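# Open narrow cabinet's top drawer fully, keep others shut

## Task

Pull the top drawer of the narrow cabinet with three drawers out to its full extent and leave it open. By the end every other drawer in the room must be completely closed, every cabinet must stay roughly in its original place, and the robot must not topple or finish leaning.

## Robot and tools

ROBOT. A Dexmate Vega: a three-wheeled mobile base, a torso of three links (thigh, shank, chest) that folds in a Z shape through torso_hip_rad, torso_knee_rad and torso_waist_rad, a head that pans and tilts, and two seven-joint arms, each ending in a two-finger gripper. In the start posture the footprint is 0.70 m long and 0.63 m wide, and the front edge is 0.35 m ahead of the base origin. Cameras: head_camera (896x560 px) and left_wrist_camera and right_wrist_camera (672x420 px), each wrist camera sitting on the back of its hand.

FRAMES. Everything is in metres. Base frame: origin on the floor on the centre line at the point the base turns about; x forward, y left, z up. The chest, left_hand and right_hand readouts use this frame. A hand point lies between the fingers, 0.033 m back from the closed tips; the fingers point along the hand's z axis, close along its y axis, and the back (with the camera) faces -x. Printed hand positions can be off, more so at long reach. base_odometry is in the odometry frame, which is the base frame at scene start; it only counts wheel rotation, so slip looks like travel. Heading is in rad, positive to the left.

move. One action per call. Either "base" and/or "joints" (optionally with "speeds" or "min_time_s"), or "target" by itself. Parts start together and may finish at different times.
- base: a single key, an offset from where the base last reported itself. translate_m: metres, + forward, -2 to 2. strafe_m: metres, + left, -2 to 2 (heading may drift up to ~0.02 rad). rotate_rad: radians, + counter-clockwise seen from above, -3.2 to 3.2. The front wheels steer first, taking about 0.5 to 1.1 s.
- joints: an object of joint names, each an absolute angle in rad. Torso: torso_hip_rad 0 to 1.57, torso_knee_rad 0 to 3.141, torso_waist_rad -1.57 to 1.57 (+ tips chest back; forward lean = knee - hip - waist). Presets (hip, knee, waist): stand 0.469, 1.617, 1.048 (start); stand_high 0.78, 1.57, 0.44; lean_20 0.52, 1.05, 0.18; lean_45 0.52, 1.05, -0.26; low_lean_45 0, 0, -0.79 (fold arms before going there). Arm keys per side: shoulder_pitch (left + swings down, right - swings down, ±3.041), shoulder_yaw (left -0.423 to 1.523, right -1.523 to 0.423), upper_arm_roll ±3.041, elbow -3.041 to 0.214 (0 straight, negative bends up), forearm_roll ±3.041, wrist_pitch ±1.366 (left + tips hand down, right - tips down), wrist_yaw (left -1.348 to 1.087, right -1.087 to 1.348, + turns left), gripper 0 to 0.785 per finger, 0 closed. Folded arm, in that key order: left 1, 0.5, -0.6, -2.5, 0, -0.9, 0; right -1, -0.5, 0.6, -2.5, 0, 0.9, 0. Head: head_pan_rad ±2.792 (+ left), head_tilt_rad ±1.483, head_camera_tilt_rad -1.483 to 1.378 (+ down). Pan safely only with head_tilt_rad at or below 0 and camera tilt within -1.1 to 0.9.
- target: an absolute hand pose in the base frame: side "left" or "right"; x, y, z in m (-3 to 3); pitch_deg -30 to 95 (90 fingers down, 0 level); heading_deg (0 fingers forward, + counter-clockwise); roll_deg optional, default 0; both -360 to 360. line_only true demands a straight hand path or nothing. The robot must be still; checks cover only the robot, not the room; otherwise the hand may swing on a wide arc.
- speeds: caps for this action: translate_m and strafe_m 0.04 to 0.3 m/s, rotate_rad 0.1 to 0.6 rad/s.
- min_time_s: 0.1 to 8 s, a floor on the duration of arm and head motions.
- cameras: list of names; omitted or ["all"] gives all, [] gives none.

RESULTS. "pictures" gives image order. "move" reads done or the worst status. Statuses: done; off_target (stopped away from target, maybe still pushing); contact_stop (an arm pushed near full torque ~0.6 s; its whole group stops); contact_stop_at_<key>; time_out; not_followed, "joint command not followed" or "pose unreachable" (a safety check withheld arm motion); refused (nothing moved, and later calls in that reply are skipped); reached (within 10 mm and 2 deg); short (repeat the same target if a partial move); limit_stop_at_motor_heat; unfinished. turned_by_wheels and turned_by_imu are rad since last result; an IMU turn above 0.03 rad after a straight or sideways drive suggests a bump. base_tilt shows forward/right lean in degrees (about 2 deg error). Torques and Motor temperatures are listed per arm joint.

wait: seconds 0 to 10; returns state and images. zoom_image: camera plus region [x0, y0, x1, y1] in pixels from the top-left, up to 504x504. finished_scene: scene = current number; cannot be undone, and the goal must hold with the robot gone.

CAUTIONS. The base keeps driving into furniture and may stay pressed there; a time_out or a count near 0 means it was blocked. The robot can tip, and cannot recover from a fall. Never let the arms strike or squeeze each other. Contact torque at a joint's load limit (141, 141, 75.2, 75.2, 23.5, 23.5, 23.5 N m from shoulder to wrist) faults that arm for 10 s. Motors that reach 80 °C shut the arm down for 30 to 60 s; after any stop, move the arm off whatever it touches. Pull drawers smoothly, without slamming them or dragging the cabinet, and don't let go of moving parts.

Each tool is called after "Request:" as a command line: name --argument value for each argument, lists and objects as JSON in quotes; but a table of rows of numbers goes row by row, as --pt "numbers of a row", without its own name.

## Session

Request:
move

Scene clock: 0.00 s.
Joint torques (N m): no reading
Motor temperatures (°C): left_arm=[31 31 31 26 40 35 41] | right_arm=[30 27 33 31 36 36 33]
base_odometry: x=+0.000 y=+0.000 heading=+0.000
turned_by_wheels: +0.000
turned_by_imu: +0.000
base_tilt: forward=+0.0 right=+0.8
base_status: not commanded
joint_positions: torso_hip_rad=+0.469 torso_knee_rad=+1.617 torso_waist_rad=+1.048 left_shoulder_pitch_rad=+2.217 left_shoulder_yaw_rad=-0.014 left_upper_arm_roll_rad=-0.004 left_elbow_rad=-1.080 left_forearm_roll_rad=+0.010 left_wrist_pitch_rad=-0.495 left_wrist_yaw_rad=-0.006 left_gripper_rad=+0.005 right_shoulder_pitch_rad=-2.194 right_shoulder_yaw_rad=-0.002 right_upper_arm_roll_rad=+0.006 right_elbow_rad=-1.112 right_forearm_roll_rad=+0.018 right_wrist_pitch_rad=+0.493 right_wrist_yaw_rad=-0.008 right_gripper_rad=+0.005 head_pan_rad=+0.000 head_tilt_rad=+0.000 head_camera_tilt_rad=+0.000
joint_status: not commanded
chest: x=-0.0111 y=+0.0000 z=+1.4155 quat_wxyz=(+0.999, +0.000, +0.050, +0.000) (m; base frame)
left_hand: x=+0.1723 y=+0.2218 z=+0.5939 quat_wxyz=(+0.402, -0.001, +0.916, -0.004) pitch_deg=+42.6 heading_deg=-0.5 roll_deg=-0.7 back=up (m; base frame)
right_hand: x=+0.2084 y=-0.2404 z=+0.6102 quat_wxyz=(+0.427, +0.011, +0.904, -0.007) pitch_deg=+39.4 heading_deg=-1.6 roll_deg=-0.3 back=up (m; base frame)
pictures: head_camera, left_wrist_camera, right_wrist_camera

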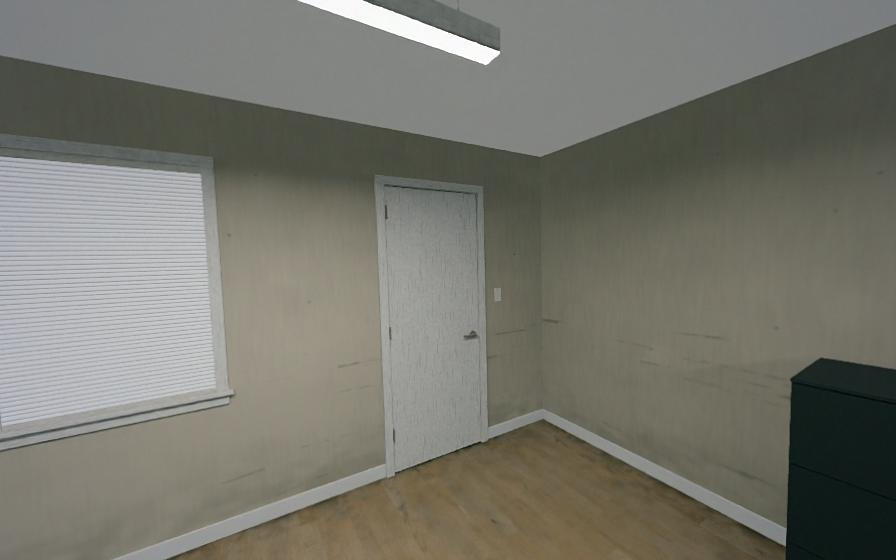

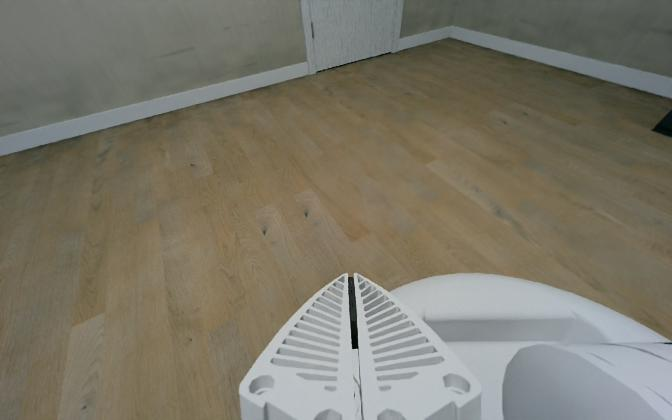

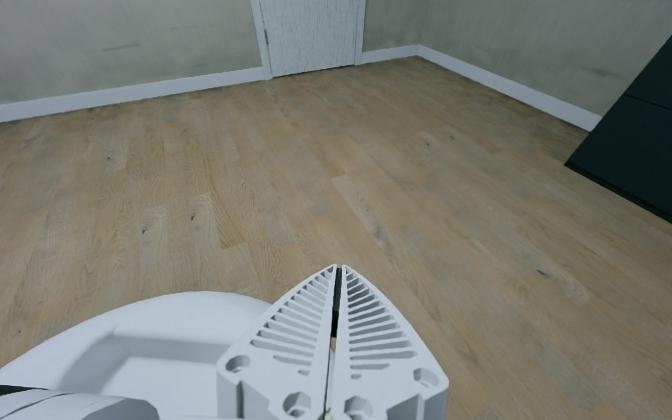

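Request:
move --joints '{"head_pan_rad": -1.2, "head_camera_tilt_rad": 0.3}' --cameras '["head_camera"]'

Request:
move --joints '{"head_pan_rad": -2.5, "head_camera_tilt_rad": 0.3}' --cameras '["head_camera"]'

Request:
move --joints '{"head_pan_rad": 1.2, "head_camera_tilt_rad": 0.3}' --cameras '["head_camera"]'

Request:
move --joints '{"head_pan_rad": 2.5, "head_camera_tilt_rad": 0.3}' --cameras '["head_camera"]'

Scene clock: 1.73 s.
Joint torques (N m): left_arm=[4.48 -0.33 -0.72 -4.02 0 -2.52 -0.11] | right_arm=[-3.73 -1.48 0.81 -3.03 0.11 3.27 0.07]
Motor temperatures (°C): left_arm=[31 31 31 26 40 35 41] | right_arm=[30 27 33 31 36 36 33]
move: done
base_odometry: x=+0.000 y=+0.000 heading=+0.000
turned_by_wheels: +0.000
turned_by_imu: +0.000
base_tilt: forward=+0.0 right=+0.7
base_status: not commanded
joint_positions: torso_hip_rad=+0.469 torso_knee_rad=+1.617 torso_waist_rad=+1.048 left_shoulder_pitch_rad=+2.217 left_shoulder_yaw_rad=-0.014 left_upper_arm_roll_rad=-0.004 left_elbow_rad=-1.080 left_forearm_roll_rad=+0.010 left_wrist_pitch_rad=-0.495 left_wrist_yaw_rad=-0.006 left_gripper_rad=+0.005 right_shoulder_pitch_rad=-2.194 right_shoulder_yaw_rad=-0.002 right_upper_arm_roll_rad=+0.006 right_elbow_rad=-1.112 right_forearm_roll_rad=+0.018 right_wrist_pitch_rad=+0.493 right_wrist_yaw_rad=-0.008 right_gripper_rad=+0.005 head_pan_rad=-1.200 head_tilt_rad=+0.000 head_camera_tilt_rad=+0.300
joint_status: all done
chest: x=-0.0111 y=+0.0000 z=+1.4155 quat_wxyz=(+0.999, +0.000, +0.050, +0.000) (m; base frame)
left_hand: x=+0.1724 y=+0.2218 z=+0.5939 quat_wxyz=(+0.402, -0.001, +0.916, -0.004) pitch_deg=+42.6 heading_deg=-0.5 roll_deg=-0.7 back=up (m; base frame)
right_hand: x=+0.2084 y=-0.2404 z=+0.6102 quat_wxyz=(+0.427, +0.011, +0.904, -0.007) pitch_deg=+39.4 heading_deg=-1.6 roll_deg=-0.3 back=up (m; base frame)
pictures: head_camera

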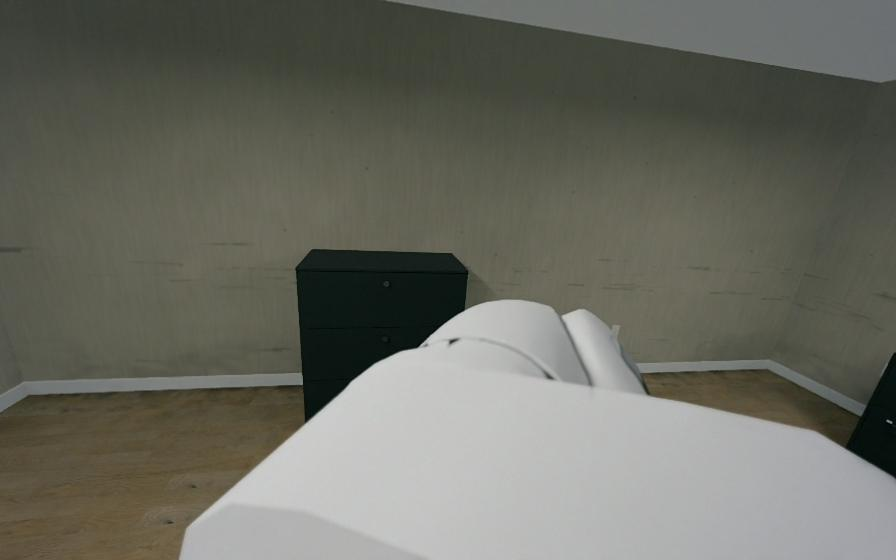

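Scene clock: 3.27 s.
Joint torques (N m): left_arm=[5.41 -0.6 -0.31 -2.35 0.09 -1.94 0.04] | right_arm=[-3.53 -0.15 0.66 -3.01 0.03 1.79 0.08]
Motor temperatures (°C): left_arm=[31 31 31 26 40 35 41] | right_arm=[30 27 33 31 36 37 33]
move: done
base_odometry: x=+0.000 y=+0.000 heading=+0.000
turned_by_wheels: +0.000
turned_by_imu: +0.000
base_tilt: forward=+0.1 right=+0.7
base_status: not commanded
joint_positions: torso_hip_rad=+0.469 torso_knee_rad=+1.617 torso_waist_rad=+1.048 left_shoulder_pitch_rad=+2.217 left_shoulder_yaw_rad=-0.014 left_upper_arm_roll_rad=-0.004 left_elbow_rad=-1.080 left_forearm_roll_rad=+0.010 left_wrist_pitch_rad=-0.495 left_wrist_yaw_rad=-0.006 left_gripper_rad=+0.005 right_shoulder_pitch_rad=-2.194 right_shoulder_yaw_rad=-0.002 right_upper_arm_roll_rad=+0.006 right_elbow_rad=-1.112 right_forearm_roll_rad=+0.018 right_wrist_pitch_rad=+0.493 right_wrist_yaw_rad=-0.008 right_gripper_rad=+0.005 head_pan_rad=-2.500 head_tilt_rad=+0.000 head_camera_tilt_rad=+0.300
joint_status: all done
chest: x=-0.0111 y=+0.0000 z=+1.4155 quat_wxyz=(+0.999, +0.000, +0.050, +0.000) (m; base frame)
left_hand: x=+0.1724 y=+0.2218 z=+0.5939 quat_wxyz=(+0.402, -0.001, +0.916, -0.004) pitch_deg=+42.6 heading_deg=-0.5 roll_deg=-0.7 back=up (m; base frame)
right_hand: x=+0.2084 y=-0.2404 z=+0.6102 quat_wxyz=(+0.427, +0.011, +0.904, -0.007) pitch_deg=+39.4 heading_deg=-1.6 roll_deg=-0.3 back=up (m; base frame)
pictures: head_camera

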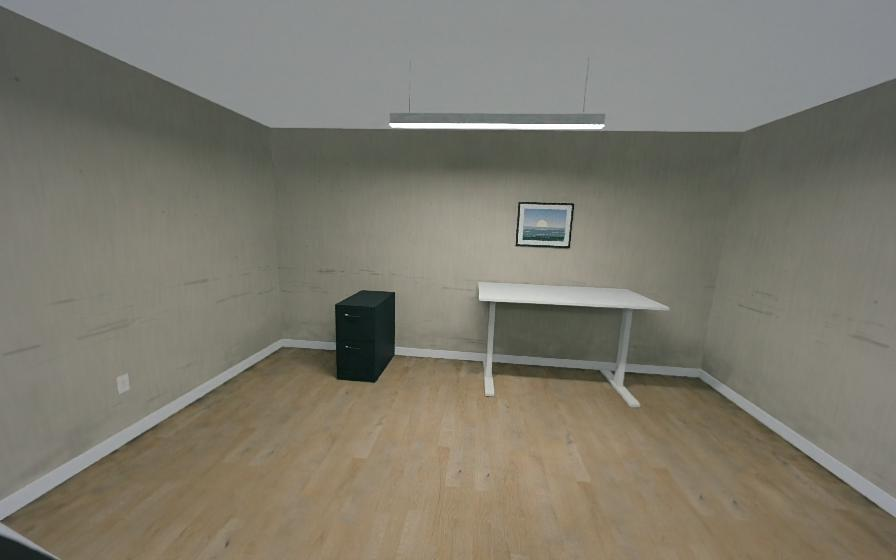

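Scene clock: 6.40 s.
Joint torques (N m): left_arm=[5.83 0.8 -0.85 -1.42 0.08 -1.65 0] | right_arm=[-3.54 -0.83 0.42 -2.33 -0.01 2.16 -0.05]
Motor temperatures (°C): left_arm=[31 31 31 26 40 35 41] | right_arm=[30 27 33 31 36 37 33]
move: done
base_odometry: x=+0.000 y=+0.000 heading=+0.000
turned_by_wheels: +0.000
turned_by_imu: +0.000
base_tilt: forward=+0.1 right=+0.8
base_status: not commanded
joint_positions: torso_hip_rad=+0.469 torso_knee_rad=+1.617 torso_waist_rad=+1.048 left_shoulder_pitch_rad=+2.217 left_shoulder_yaw_rad=-0.014 left_upper_arm_roll_rad=-0.004 left_elbow_rad=-1.080 left_forearm_roll_rad=+0.010 left_wrist_pitch_rad=-0.495 left_wrist_yaw_rad=-0.006 left_gripper_rad=+0.005 right_shoulder_pitch_rad=-2.194 right_shoulder_yaw_rad=-0.002 right_upper_arm_roll_rad=+0.006 right_elbow_rad=-1.112 right_forearm_roll_rad=+0.018 right_wrist_pitch_rad=+0.493 right_wrist_yaw_rad=-0.008 right_gripper_rad=+0.005 head_pan_rad=+1.200 head_tilt_rad=+0.000 head_camera_tilt_rad=+0.300
joint_status: all done
chest: x=-0.0111 y=+0.0000 z=+1.4155 quat_wxyz=(+0.999, +0.000, +0.050, +0.000) (m; base frame)
left_hand: x=+0.1724 y=+0.2218 z=+0.5939 quat_wxyz=(+0.402, -0.001, +0.916, -0.004) pitch_deg=+42.6 heading_deg=-0.5 roll_deg=-0.7 back=up (m; base frame)
right_hand: x=+0.2084 y=-0.2404 z=+0.6102 quat_wxyz=(+0.427, +0.011, +0.904, -0.007) pitch_deg=+39.4 heading_deg=-1.6 roll_deg=-0.3 back=up (m; base frame)
pictures: head_camera

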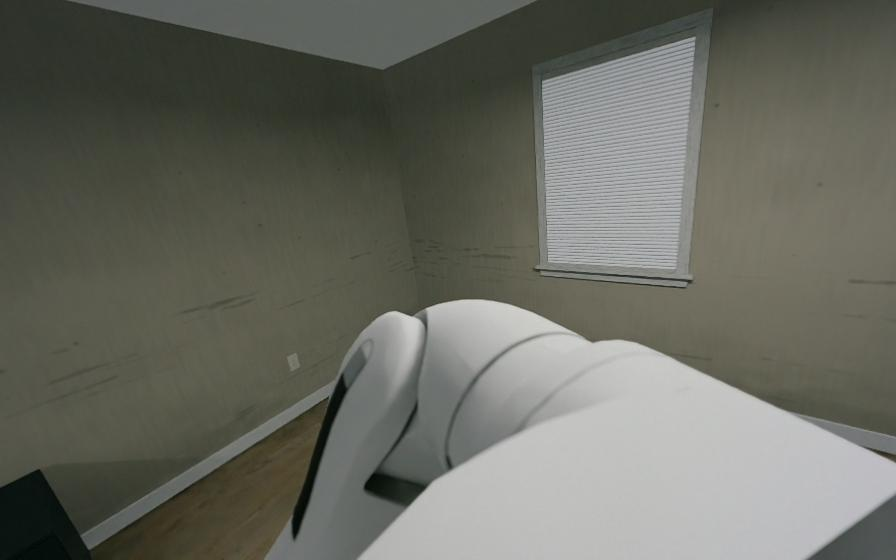

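Scene clock: 7.93 s.
Joint torques (N m): left_arm=[6.9 -0.4 -1.25 -2.55 0.1 -2.45 -0.22] | right_arm=[-4.14 -1.92 0.53 -3.12 0.02 2.91 -0.08]
Motor temperatures (°C): left_arm=[31 31 31 26 40 35 41] | right_arm=[30 27 33 31 36 37 33]
move: done
base_odometry: x=+0.000 y=+0.000 heading=+0.000
turned_by_wheels: +0.000
turned_by_imu: +0.000
base_tilt: forward=+0.0 right=+0.7
base_status: not commanded
joint_positions: torso_hip_rad=+0.469 torso_knee_rad=+1.617 torso_waist_rad=+1.048 left_shoulder_pitch_rad=+2.217 left_shoulder_yaw_rad=-0.014 left_upper_arm_roll_rad=-0.004 left_elbow_rad=-1.080 left_forearm_roll_rad=+0.010 left_wrist_pitch_rad=-0.495 left_wrist_yaw_rad=-0.006 left_gripper_rad=+0.005 right_shoulder_pitch_rad=-2.194 right_shoulder_yaw_rad=-0.002 right_upper_arm_roll_rad=+0.006 right_elbow_rad=-1.112 right_forearm_roll_rad=+0.018 right_wrist_pitch_rad=+0.493 right_wrist_yaw_rad=-0.008 right_gripper_rad=+0.005 head_pan_rad=+2.500 head_tilt_rad=+0.000 head_camera_tilt_rad=+0.300
joint_status: all done
chest: x=-0.0111 y=+0.0000 z=+1.4155 quat_wxyz=(+0.999, +0.000, +0.050, +0.000) (m; base frame)
left_hand: x=+0.1724 y=+0.2218 z=+0.5939 quat_wxyz=(+0.402, -0.001, +0.916, -0.004) pitch_deg=+42.6 heading_deg=-0.5 roll_deg=-0.7 back=up (m; base frame)
right_hand: x=+0.2084 y=-0.2404 z=+0.6102 quat_wxyz=(+0.427, +0.011, +0.904, -0.007) pitch_deg=+39.4 heading_deg=-1.6 roll_deg=-0.3 back=up (m; base frame)
pictures: head_camera

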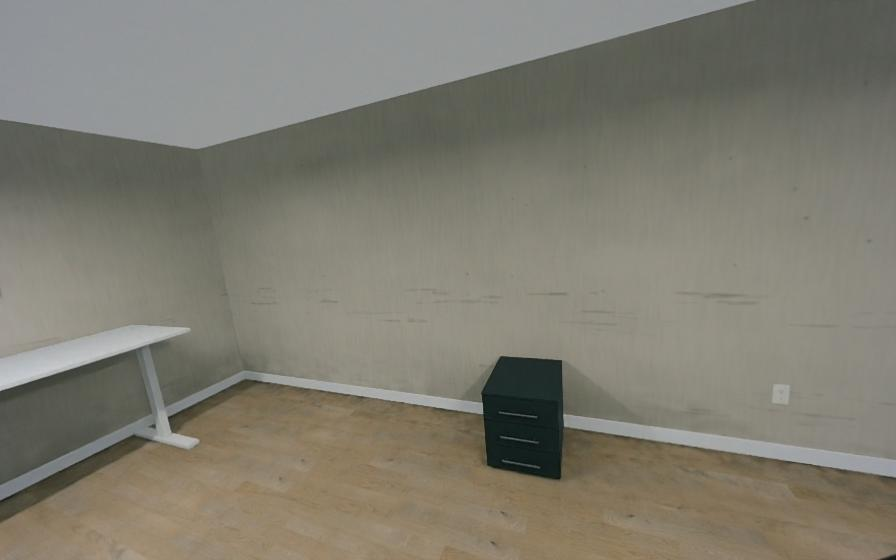

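Request:
zoom_image --camera "head_camera" --region '[420, 320, 620, 500]'

Request:
move --joints '{"head_pan_rad": -2.5, "head_camera_tilt_rad": 0.3}' --cameras '["head_camera"]'

Request:
zoom_image --camera "head_camera" --region '[300, 260, 440, 400]'

Request:
move --joints '{"head_pan_rad": -0.9, "head_camera_tilt_rad": 0.3}' --cameras '["head_camera"]'

Request:
zoom_image --camera "head_camera" --region '[420, 220, 720, 460]'

Scaled by 2.520 from the camera's 896x560 image, which has a finer 960x600 frame.

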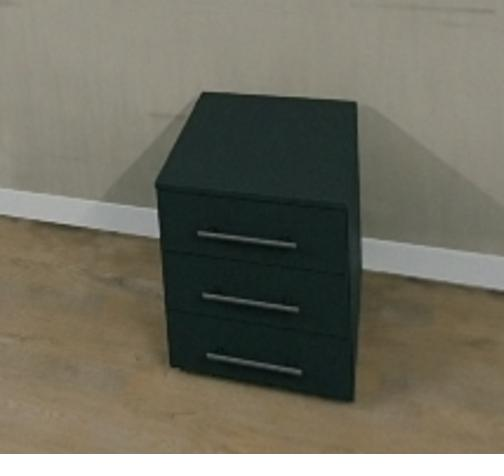

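Scene clock: 12.30 s.
Joint torques (N m): left_arm=[5.33 -1.37 -0.82 -1.82 0.07 -2.17 0.04] | right_arm=[-3.82 -3.11 0.13 -1.92 0.1 2.7 -0.12]
Motor temperatures (°C): left_arm=[31 31 31 26 40 35 41] | right_arm=[30 27 33 31 36 37 33]
move: done
base_odometry: x=+0.000 y=+0.000 heading=+0.000
turned_by_wheels: +0.000
turned_by_imu: +0.000
base_tilt: forward=+0.0 right=+0.8
base_status: not commanded
joint_positions: torso_hip_rad=+0.469 torso_knee_rad=+1.617 torso_waist_rad=+1.048 left_shoulder_pitch_rad=+2.217 left_shoulder_yaw_rad=-0.014 left_upper_arm_roll_rad=-0.004 left_elbow_rad=-1.080 left_forearm_roll_rad=+0.010 left_wrist_pitch_rad=-0.495 left_wrist_yaw_rad=-0.006 left_gripper_rad=+0.005 right_shoulder_pitch_rad=-2.194 right_shoulder_yaw_rad=-0.002 right_upper_arm_roll_rad=+0.006 right_elbow_rad=-1.112 right_forearm_roll_rad=+0.018 right_wrist_pitch_rad=+0.493 right_wrist_yaw_rad=-0.008 right_gripper_rad=+0.005 head_pan_rad=-2.500 head_tilt_rad=+0.000 head_camera_tilt_rad=+0.300
joint_status: all done
chest: x=-0.0111 y=+0.0000 z=+1.4155 quat_wxyz=(+0.999, +0.000, +0.050, +0.000) (m; base frame)
left_hand: x=+0.1724 y=+0.2218 z=+0.5939 quat_wxyz=(+0.402, -0.001, +0.916, -0.004) pitch_deg=+42.6 heading_deg=-0.5 roll_deg=-0.7 back=up (m; base frame)
right_hand: x=+0.2084 y=-0.2404 z=+0.6102 quat_wxyz=(+0.427, +0.011, +0.904, -0.007) pitch_deg=+39.4 heading_deg=-1.6 roll_deg=-0.3 back=up (m; base frame)
pictures: head_camera

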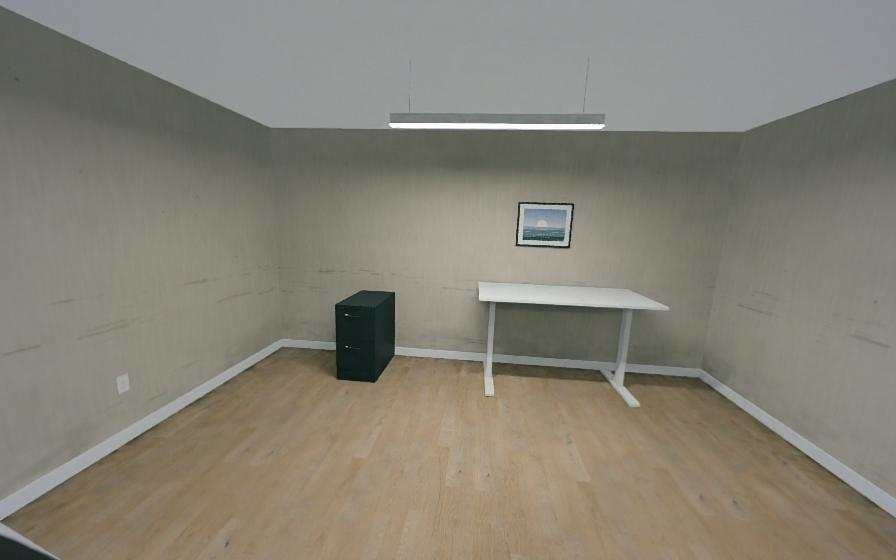

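Scaled by 3.600 from the camera's 896x560 image, which has a finer 960x600 frame.

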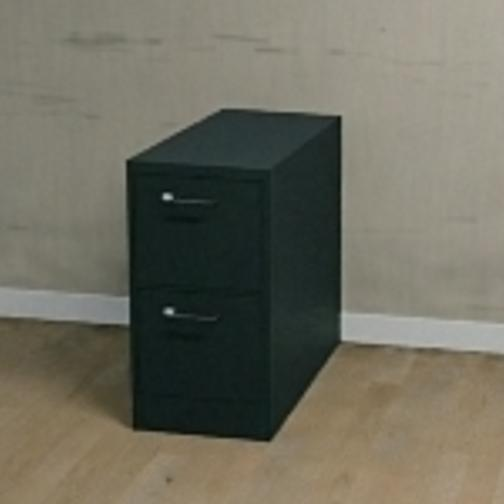

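Scene clock: 14.03 s.
Joint torques (N m): left_arm=[6.15 -0.92 -1.02 -2.46 0.23 -2.56 0.06] | right_arm=[-2.96 0.18 0.88 -2.48 0.11 2.23 -0.11]
Motor temperatures (°C): left_arm=[31 31 31 26 40 35 41] | right_arm=[30 27 33 31 36 37 33]
move: done
base_odometry: x=+0.000 y=+0.000 heading=+0.000
turned_by_wheels: +0.000
turned_by_imu: +0.000
base_tilt: forward=+0.0 right=+0.7
base_status: not commanded
joint_positions: torso_hip_rad=+0.469 torso_knee_rad=+1.617 torso_waist_rad=+1.048 left_shoulder_pitch_rad=+2.217 left_shoulder_yaw_rad=-0.014 left_upper_arm_roll_rad=-0.004 left_elbow_rad=-1.080 left_forearm_roll_rad=+0.010 left_wrist_pitch_rad=-0.495 left_wrist_yaw_rad=-0.006 left_gripper_rad=+0.005 right_shoulder_pitch_rad=-2.194 right_shoulder_yaw_rad=-0.002 right_upper_arm_roll_rad=+0.006 right_elbow_rad=-1.112 right_forearm_roll_rad=+0.018 right_wrist_pitch_rad=+0.493 right_wrist_yaw_rad=-0.008 right_gripper_rad=+0.005 head_pan_rad=-0.900 head_tilt_rad=+0.000 head_camera_tilt_rad=+0.300
joint_status: all done
chest: x=-0.0111 y=+0.0000 z=+1.4155 quat_wxyz=(+0.999, +0.000, +0.050, +0.000) (m; base frame)
left_hand: x=+0.1724 y=+0.2218 z=+0.5939 quat_wxyz=(+0.402, -0.001, +0.916, -0.004) pitch_deg=+42.6 heading_deg=-0.5 roll_deg=-0.7 back=up (m; base frame)
right_hand: x=+0.2084 y=-0.2404 z=+0.6102 quat_wxyz=(+0.427, +0.011, +0.904, -0.007) pitch_deg=+39.4 heading_deg=-1.6 roll_deg=-0.3 back=up (m; base frame)
pictures: head_camera

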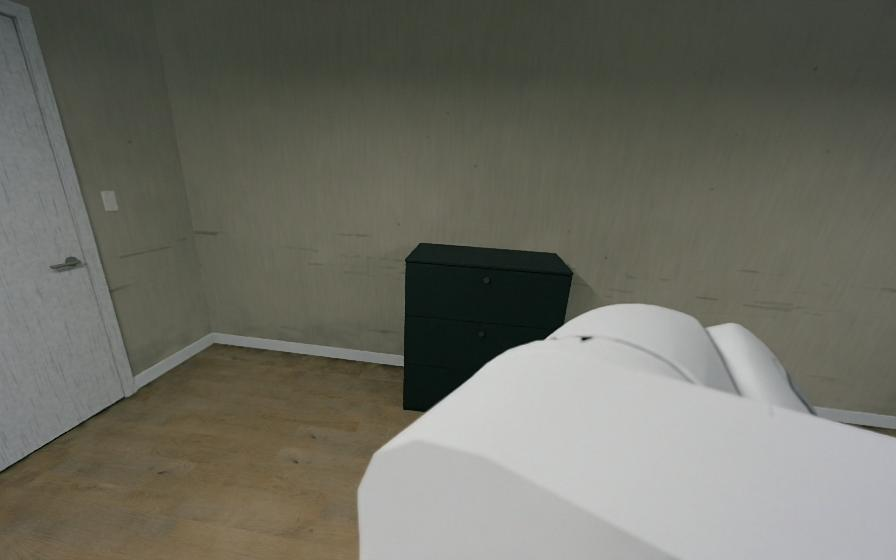

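Scaled by 1.680 from the camera's 896x560 image, which has a finer 960x600 frame.

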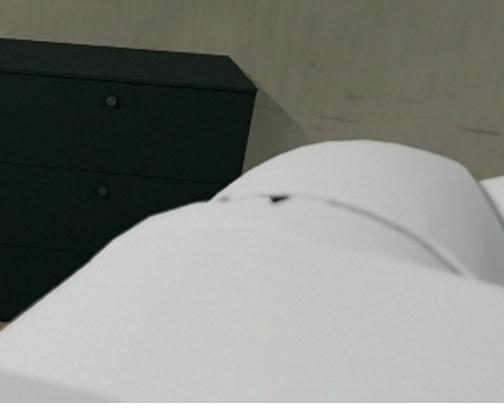

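Request:
move --base '{"rotate_rad": 2.22}' --joints '{"head_pan_rad": 0.0, "head_camera_tilt_rad": 0.5}'

Request:
zoom_image --camera "head_camera" --region '[300, 160, 660, 500]'

Scene clock: 20.63 s.
Joint torques (N m): left_arm=[6.18 -0.86 -1.62 -2.93 -0.06 -2.21 0.09] | right_arm=[-4.24 -0.77 0.69 -2.49 0.16 3.14 0.02]
Motor temperatures (°C): left_arm=[31 31 31 26 40 35 41] | right_arm=[30 27 33 31 36 37 33]
move: done
base_odometry: x=+0.003 y=-0.001 heading=+2.227
turned_by_wheels: +2.227
turned_by_imu: +2.215
base_tilt: forward=+0.0 right=+0.8
base_status: done
joint_positions: torso_hip_rad=+0.469 torso_knee_rad=+1.617 torso_waist_rad=+1.048 left_shoulder_pitch_rad=+2.217 left_shoulder_yaw_rad=-0.014 left_upper_arm_roll_rad=-0.004 left_elbow_rad=-1.080 left_forearm_roll_rad=+0.010 left_wrist_pitch_rad=-0.495 left_wrist_yaw_rad=-0.006 left_gripper_rad=+0.005 right_shoulder_pitch_rad=-2.194 right_shoulder_yaw_rad=-0.002 right_upper_arm_roll_rad=+0.006 right_elbow_rad=-1.112 right_forearm_roll_rad=+0.018 right_wrist_pitch_rad=+0.493 right_wrist_yaw_rad=-0.008 right_gripper_rad=+0.005 head_pan_rad=+0.000 head_tilt_rad=+0.000 head_camera_tilt_rad=+0.500
joint_status: all done
chest: x=-0.0111 y=+0.0000 z=+1.4155 quat_wxyz=(+0.999, +0.000, +0.050, +0.000) (m; base frame)
left_hand: x=+0.1724 y=+0.2218 z=+0.5939 quat_wxyz=(+0.402, -0.001, +0.916, -0.004) pitch_deg=+42.6 heading_deg=-0.5 roll_deg=-0.7 back=up (m; base frame)
right_hand: x=+0.2084 y=-0.2404 z=+0.6102 quat_wxyz=(+0.427, +0.011, +0.904, -0.007) pitch_deg=+39.4 heading_deg=-1.6 roll_deg=-0.3 back=up (m; base frame)
pictures: head_camera, left_wrist_camera, right_wrist_camera

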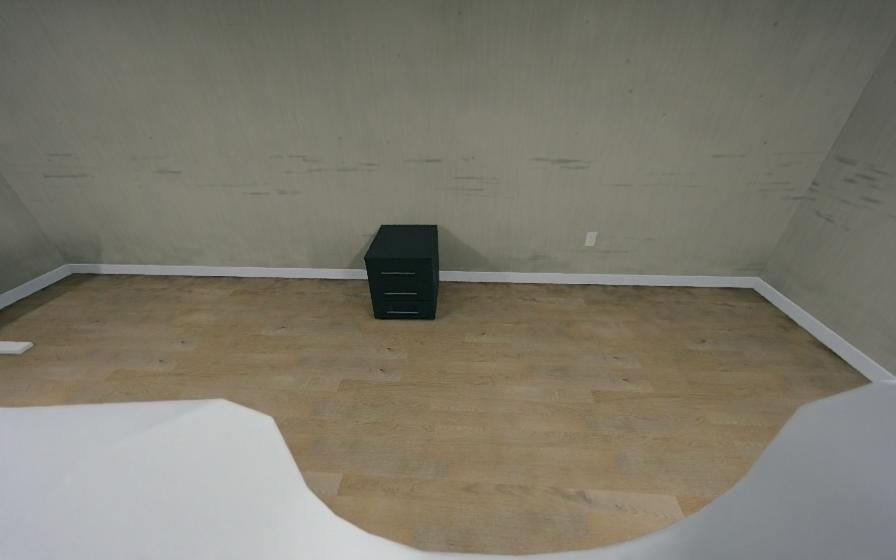

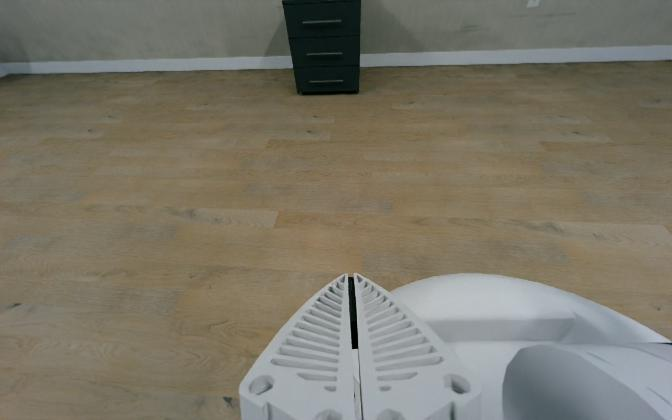

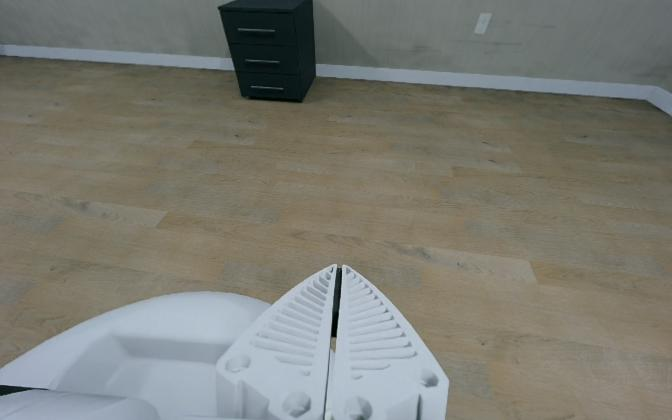

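Scaled by 1.400 from the camera's 896x560 image, which has a finer 960x600 frame.

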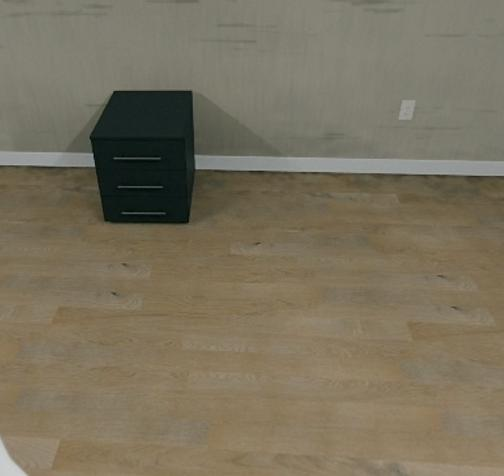

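Request:
move --base '{"translate_m": 0.7}' --cameras '["head_camera"]'

Request:
zoom_image --camera "head_camera" --region '[280, 230, 560, 480]'

Scene clock: 25.73 s.
Joint torques (N m): left_arm=[7.12 -0.75 -0.88 -2.95 0.14 -2.62 0.01] | right_arm=[-3.83 -0.56 0.32 -2.78 0.19 2.08 0.05]
Motor temperatures (°C): left_arm=[31 31 31 26 40 35 41] | right_arm=[30 27 33 31 36 37 33]
move: done
base_odometry: x=-0.425 y=+0.553 heading=+2.228
turned_by_wheels: +0.001
turned_by_imu: +0.000
base_tilt: forward=+0.1 right=+0.7
base_status: done
joint_positions: torso_hip_rad=+0.469 torso_knee_rad=+1.617 torso_waist_rad=+1.048 left_shoulder_pitch_rad=+2.217 left_shoulder_yaw_rad=-0.014 left_upper_arm_roll_rad=-0.004 left_elbow_rad=-1.080 left_forearm_roll_rad=+0.010 left_wrist_pitch_rad=-0.495 left_wrist_yaw_rad=-0.006 left_gripper_rad=+0.005 right_shoulder_pitch_rad=-2.194 right_shoulder_yaw_rad=-0.002 right_upper_arm_roll_rad=+0.006 right_elbow_rad=-1.112 right_forearm_roll_rad=+0.018 right_wrist_pitch_rad=+0.493 right_wrist_yaw_rad=-0.008 right_gripper_rad=+0.005 head_pan_rad=+0.000 head_tilt_rad=+0.000 head_camera_tilt_rad=+0.500
joint_status: not commanded
chest: x=-0.0111 y=+0.0000 z=+1.4155 quat_wxyz=(+0.999, +0.000, +0.050, +0.000) (m; base frame)
left_hand: x=+0.1724 y=+0.2218 z=+0.5939 quat_wxyz=(+0.402, -0.001, +0.916, -0.004) pitch_deg=+42.6 heading_deg=-0.5 roll_deg=-0.7 back=up (m; base frame)
right_hand: x=+0.2085 y=-0.2404 z=+0.6101 quat_wxyz=(+0.427, +0.011, +0.904, -0.007) pitch_deg=+39.4 heading_deg=-1.6 roll_deg=-0.3 back=up (m; base frame)
pictures: head_camera

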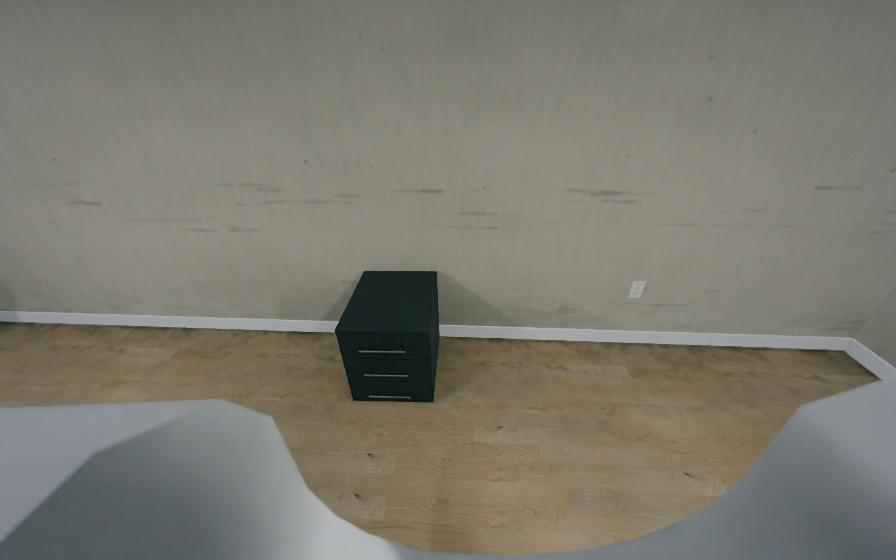

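Scaled by 1.800 from the camera's 896x560 image, which has a finer 960x600 frame.

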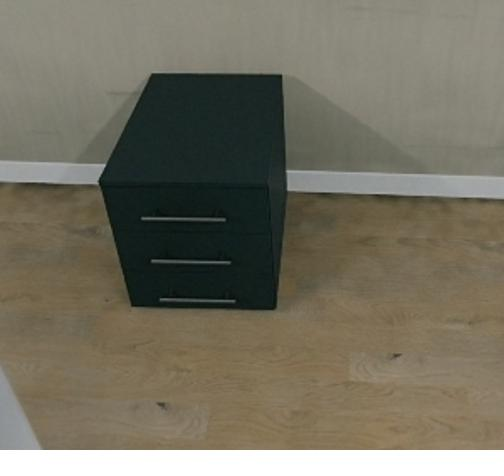

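Request:
move --joints '{"torso_hip_rad": 0.3, "torso_knee_rad": 1.1, "torso_waist_rad": 0.3, "head_camera_tilt_rad": 0.2}'

Scene clock: 31.33 s.
Joint torques (N m): left_arm=[14.96 -0.71 -1.02 -0.11 -0.13 -1.26 -0.08] | right_arm=[-13.22 -0.13 0.31 -0.37 0.14 1.76 -0.1]
Motor temperatures (°C): left_arm=[31 31 31 26 40 35 41] | right_arm=[30 27 33 31 36 37 33]
move: done
base_odometry: x=-0.425 y=+0.553 heading=+2.228
turned_by_wheels: +0.000
turned_by_imu: +0.000
base_tilt: forward=+0.0 right=+0.8
base_status: not commanded
joint_positions: torso_hip_rad=+0.300 torso_knee_rad=+1.100 torso_waist_rad=+0.300 left_shoulder_pitch_rad=+2.217 left_shoulder_yaw_rad=-0.014 left_upper_arm_roll_rad=-0.004 left_elbow_rad=-1.080 left_forearm_roll_rad=+0.010 left_wrist_pitch_rad=-0.495 left_wrist_yaw_rad=-0.006 left_gripper_rad=+0.005 right_shoulder_pitch_rad=-2.194 right_shoulder_yaw_rad=-0.002 right_upper_arm_roll_rad=+0.006 right_elbow_rad=-1.112 right_forearm_roll_rad=+0.018 right_wrist_pitch_rad=+0.493 right_wrist_yaw_rad=-0.008 right_gripper_rad=+0.005 head_pan_rad=+0.000 head_tilt_rad=+0.000 head_camera_tilt_rad=+0.200
joint_status: all done
chest: x=+0.0670 y=+0.0000 z=+1.2776 quat_wxyz=(+0.969, +0.000, +0.247, +0.000) (m; base frame)
left_hand: x=-0.0838 y=+0.2218 z=+0.4494 quat_wxyz=(+0.212, -0.002, +0.977, -0.004) pitch_deg=+65.5 heading_deg=-0.9 roll_deg=-1.1 back=up (m; base frame)
right_hand: x=-0.0442 y=-0.2404 z=+0.4503 quat_wxyz=(+0.239, +0.009, +0.971, -0.009) pitch_deg=+62.3 heading_deg=-2.7 roll_deg=-1.6 back=up (m; base frame)
pictures: head_camera, left_wrist_camera, right_wrist_camera

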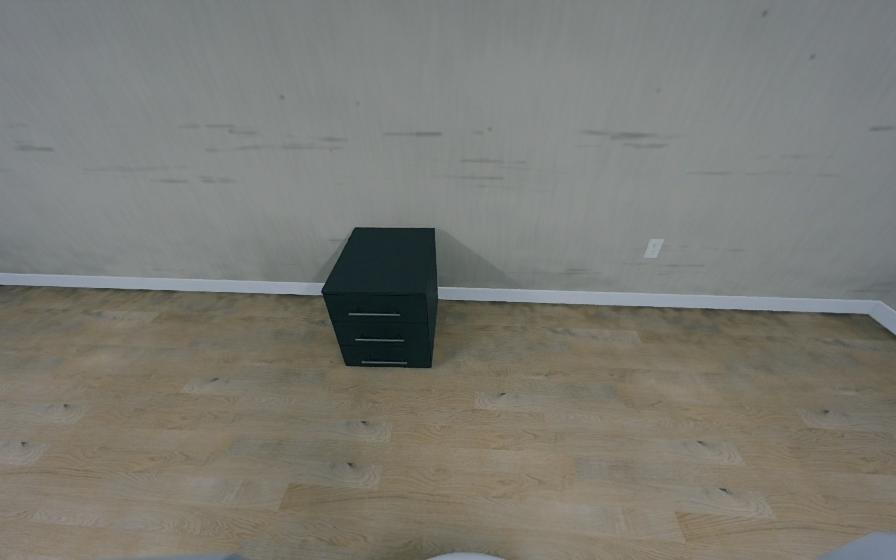

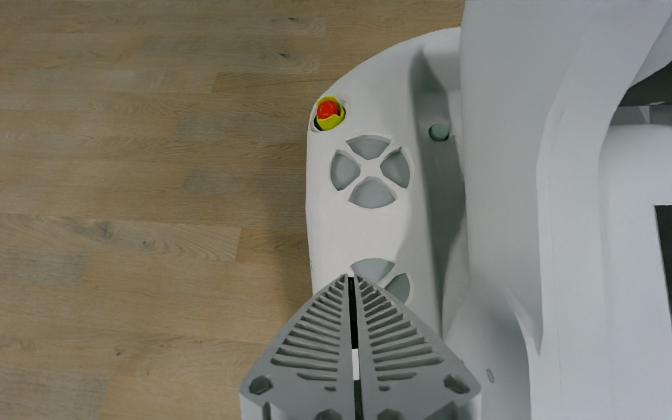

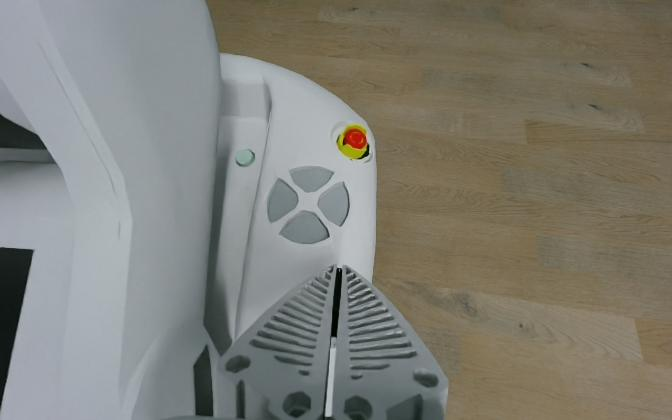

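Request:
move --joints '{"torso_hip_rad": 0.1, "torso_knee_rad": 0.8, "torso_waist_rad": 0.1, "head_camera_tilt_rad": 0.2}'

Scene clock: 34.17 s.
Joint torques (N m): left_arm=[17.5 0.48 -0.66 0.69 0.05 -0.84 -0.08] | right_arm=[-15.47 -0.47 0.26 1.2 0.16 1.38 -0.14]
Motor temperatures (°C): left_arm=[31 31 31 26 40 35 41] | right_arm=[30 27 33 31 36 37 33]
move: done
base_odometry: x=-0.425 y=+0.553 heading=+2.228
turned_by_wheels: +0.000
turned_by_imu: +0.000
base_tilt: forward=+0.1 right=+0.8
base_status: not commanded
joint_positions: torso_hip_rad=+0.100 torso_knee_rad=+0.800 torso_waist_rad=+0.100 left_shoulder_pitch_rad=+2.217 left_shoulder_yaw_rad=-0.014 left_upper_arm_roll_rad=-0.004 left_elbow_rad=-1.080 left_forearm_roll_rad=+0.010 left_wrist_pitch_rad=-0.495 left_wrist_yaw_rad=-0.006 left_gripper_rad=+0.005 right_shoulder_pitch_rad=-2.194 right_shoulder_yaw_rad=-0.002 right_upper_arm_roll_rad=+0.006 right_elbow_rad=-1.112 right_forearm_roll_rad=+0.018 right_wrist_pitch_rad=+0.493 right_wrist_yaw_rad=-0.008 right_gripper_rad=+0.005 head_pan_rad=+0.000 head_tilt_rad=+0.000 head_camera_tilt_rad=+0.200
joint_status: all done
chest: x=+0.1049 y=+0.0000 z=+1.1620 quat_wxyz=(+0.955, +0.000, +0.295, +0.000) (m; base frame)
left_hand: x=-0.1278 y=+0.2218 z=+0.3530 quat_wxyz=(+0.163, -0.002, +0.987, -0.004) pitch_deg=+71.2 heading_deg=-1.1 roll_deg=-1.4 back=up (m; base frame)
right_hand: x=-0.0883 y=-0.2404 z=+0.3500 quat_wxyz=(+0.190, +0.009, +0.982, -0.010) pitch_deg=+68.0 heading_deg=-3.4 roll_deg=-2.4 back=up (m; base frame)
pictures: head_camera, left_wrist_camera, right_wrist_camera

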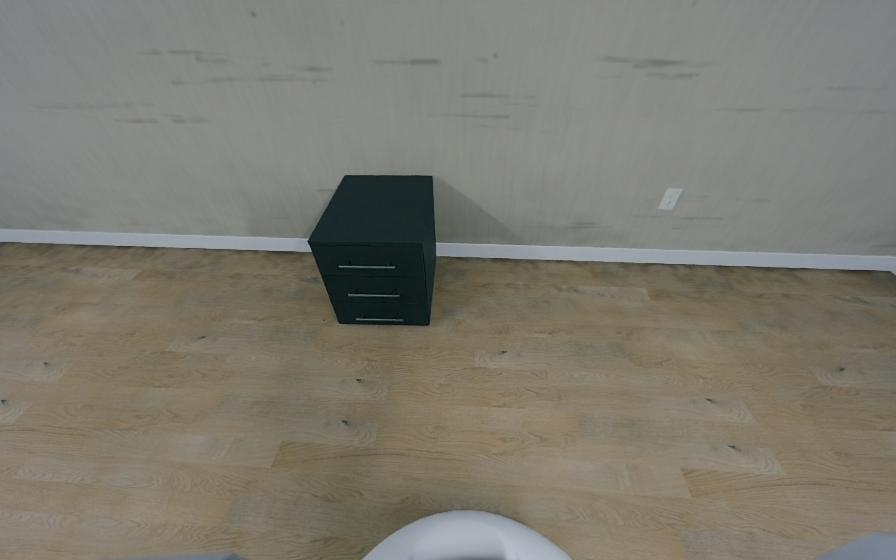

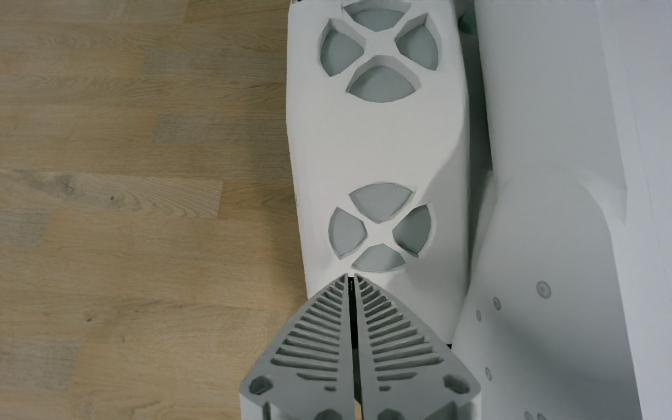

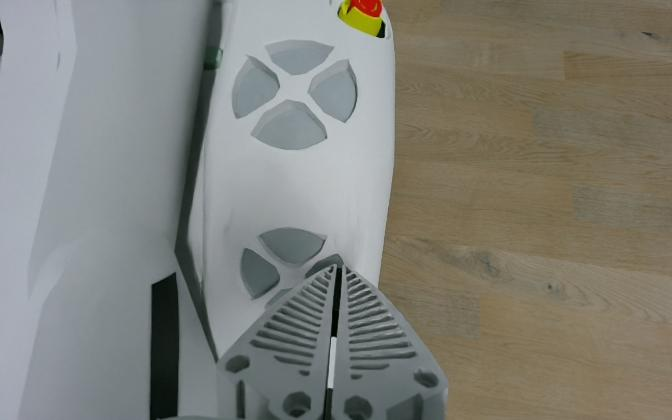

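Request:
move --target '{"side": "left", "x": 0.65, "y": 0.25, "z": 0.50, "pitch_deg": 30, "heading_deg": 0, "roll_deg": 90}'

Scene clock: 34.80 s.
Joint torques (N m): left_arm=[18.2 -0.49 -1.04 -0.02 0.04 -0.67 0.02] | right_arm=[-15.33 -1.03 0.27 0.01 0.18 1.86 -0.2]
Motor temperatures (°C): left_arm=[31 31 31 26 40 35 41] | right_arm=[30 27 33 31 36 37 33]
move: refused
base_odometry: x=-0.425 y=+0.553 heading=+2.228
turned_by_wheels: +0.000
turned_by_imu: +0.000
base_tilt: forward=+0.1 right=+0.8
base_status: not commanded
joint_positions: torso_hip_rad=+0.100 torso_knee_rad=+0.800 torso_waist_rad=+0.100 left_shoulder_pitch_rad=+2.217 left_shoulder_yaw_rad=-0.014 left_upper_arm_roll_rad=-0.004 left_elbow_rad=-1.080 left_forearm_roll_rad=+0.010 left_wrist_pitch_rad=-0.495 left_wrist_yaw_rad=-0.006 left_gripper_rad=+0.005 right_shoulder_pitch_rad=-2.194 right_shoulder_yaw_rad=-0.002 right_upper_arm_roll_rad=+0.006 right_elbow_rad=-1.112 right_forearm_roll_rad=+0.018 right_wrist_pitch_rad=+0.493 right_wrist_yaw_rad=-0.008 right_gripper_rad=+0.005 head_pan_rad=+0.000 head_tilt_rad=+0.000 head_camera_tilt_rad=+0.200
joint_status: not commanded
chest: x=+0.1049 y=+0.0000 z=+1.1620 quat_wxyz=(+0.955, +0.000, +0.295, +0.000) (m; base frame)
left_hand: x=-0.1278 y=+0.2218 z=+0.3530 quat_wxyz=(+0.163, -0.002, +0.987, -0.004) pitch_deg=+71.2 heading_deg=-1.1 roll_deg=-1.4 back=up (m; base frame)
left_hand_status: refused: the arm stands too near the robot already: the left finger into the base, as the model's coarse spheres have them (needs 2.0 cm clear). Nothing moved. Move it clear with "joints".
right_hand: x=-0.0883 y=-0.2404 z=+0.3500 quat_wxyz=(+0.190, +0.009, +0.982, -0.010) pitch_deg=+68.0 heading_deg=-3.4 roll_deg=-2.4 back=up (m; base frame)
pictures: head_camera, left_wrist_camera, right_wrist_camera

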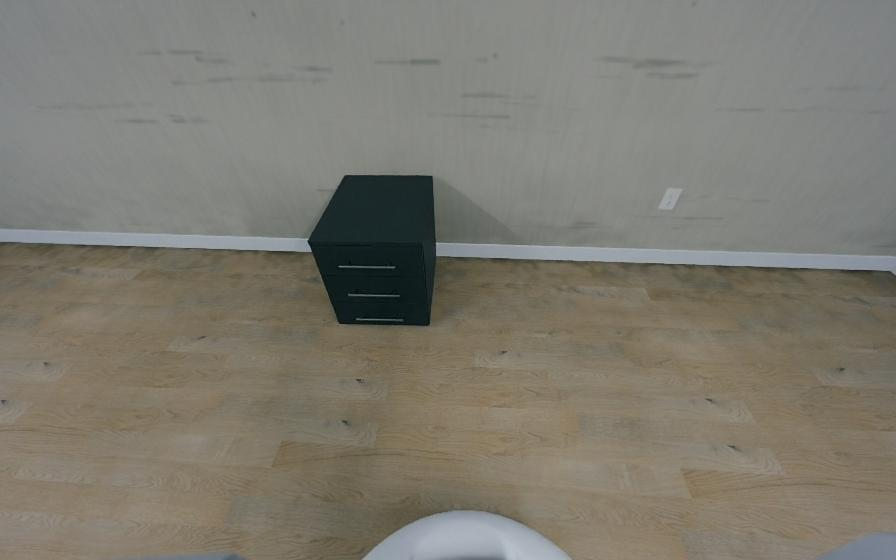

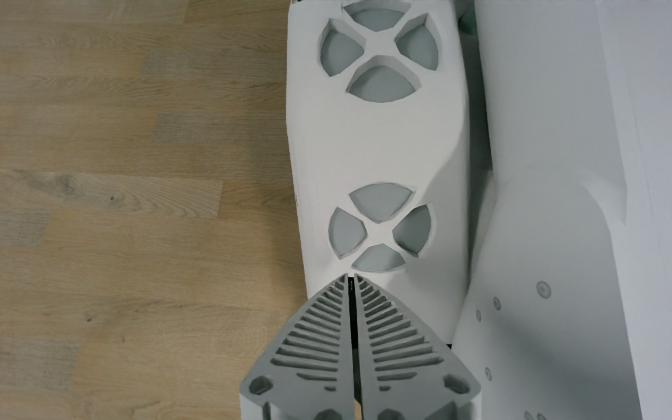

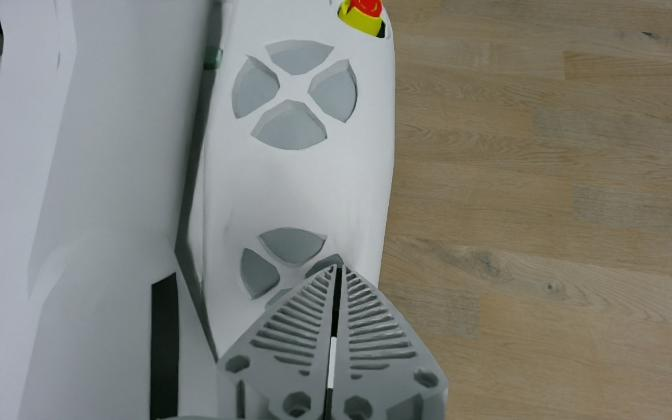

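Request:
move --joints '{"left_shoulder_pitch_rad": 1.145, "left_elbow_rad": -1.293, "left_forearm_roll_rad": -1.57, "left_wrist_pitch_rad": 0.0, "left_wrist_yaw_rad": 0.0, "left_gripper_rad": 0.5}'

Scene clock: 47.00 s.
Joint torques (N m): left_arm=[-100.07 -11.29 9.54 -34.54 -0.01 -12.62 -4.14] | right_arm=[-15.14 -1.48 0.43 0.77 0.18 2.07 0.24]
Motor temperatures (°C): left_arm=[39 31 31 32 40 49 42] | right_arm=[30 27 33 31 36 37 33]
move: torque_fault
TORQUE FAULT: left_wrist_pitch_rad reached its load limit. The left arm stopped for 10 seconds, dropped its targets and accepts commands again: back off and push less far. Before the stop ended, the hold on left_wrist_pitch_rad was turned back by 1.0 degrees, the way its load pushed it. The stop added 9.4 s to the call and to motion_time.
base_odometry: x=-0.425 y=+0.553 heading=+2.228
turned_by_wheels: +0.000
turned_by_imu: +0.000
base_tilt: forward=+0.0 right=+0.8
base_status: not commanded
joint_positions: torso_hip_rad=+0.100 torso_knee_rad=+0.800 torso_waist_rad=+0.099 left_shoulder_pitch_rad=+2.025 left_shoulder_yaw_rad=-0.013 left_upper_arm_roll_rad=-0.006 left_elbow_rad=-1.115 left_forearm_roll_rad=-0.276 left_wrist_pitch_rad=-0.373 left_wrist_yaw_rad=-0.001 left_gripper_rad=+0.500 right_shoulder_pitch_rad=-2.194 right_shoulder_yaw_rad=-0.002 right_upper_arm_roll_rad=+0.006 right_elbow_rad=-1.112 right_forearm_roll_rad=+0.018 right_wrist_pitch_rad=+0.493 right_wrist_yaw_rad=-0.008 right_gripper_rad=+0.005 head_pan_rad=+0.000 head_tilt_rad=+0.000 head_camera_tilt_rad=+0.200
joint_status: left_shoulder_pitch_rad torque_fault (moved -0.194 of -1.072); left_elbow_rad torque_fault (moved -0.034 of -0.213); left_forearm_roll_rad torque_fault (moved -0.288 of -1.580); left_wrist_pitch_rad torque_fault (moved +0.109 of +0.495); the others done
chest: x=+0.1053 y=+0.0000 z=+1.1620 quat_wxyz=(+0.955, +0.000, +0.296, +0.000) (m; base frame)
left_hand: x=+0.0021 y=+0.2674 z=+0.3056 quat_wxyz=(+0.212, -0.143, +0.966, +0.022) pitch_deg=+65.4 heading_deg=+14.3 roll_deg=-2.5 back=up (m; base frame)
right_hand: x=-0.0886 y=-0.2404 z=+0.3501 quat_wxyz=(+0.190, +0.009, +0.982, -0.010) pitch_deg=+68.1 heading_deg=-3.4 roll_deg=-2.4 back=up (m; base frame)
pictures: head_camera, left_wrist_camera, right_wrist_camera
ARM HIT: the robot struck its own base or body hard.

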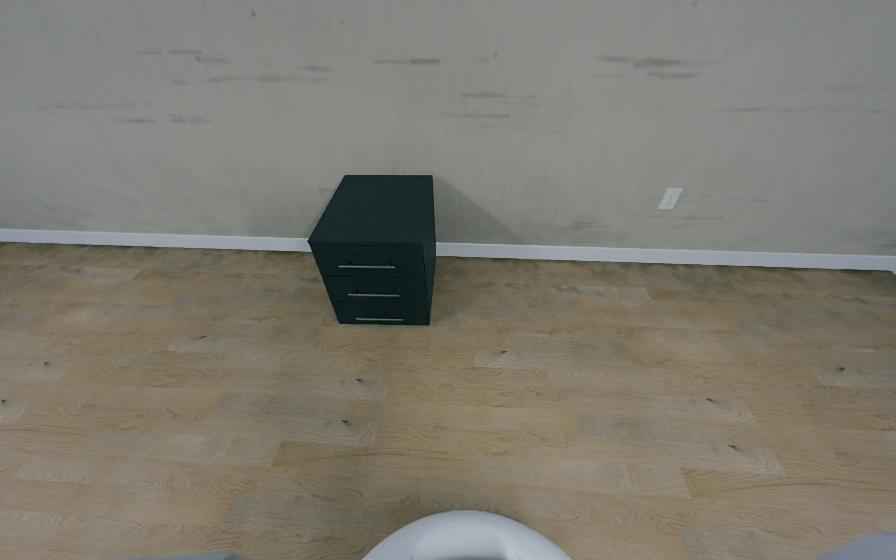

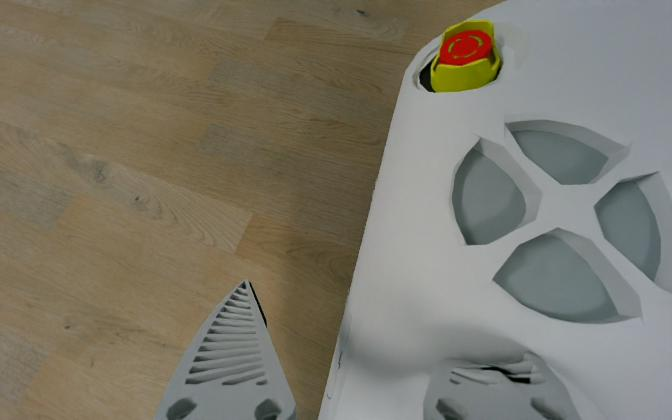

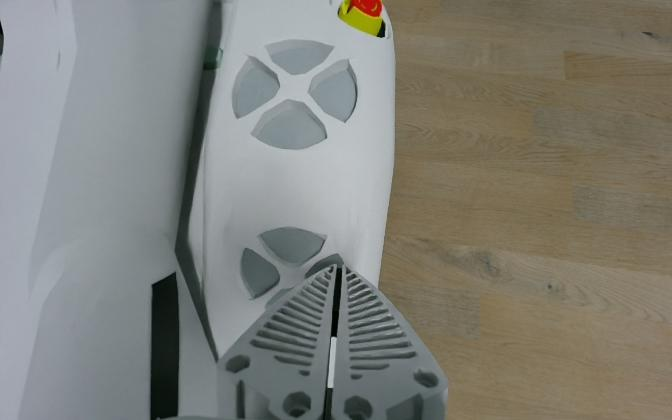

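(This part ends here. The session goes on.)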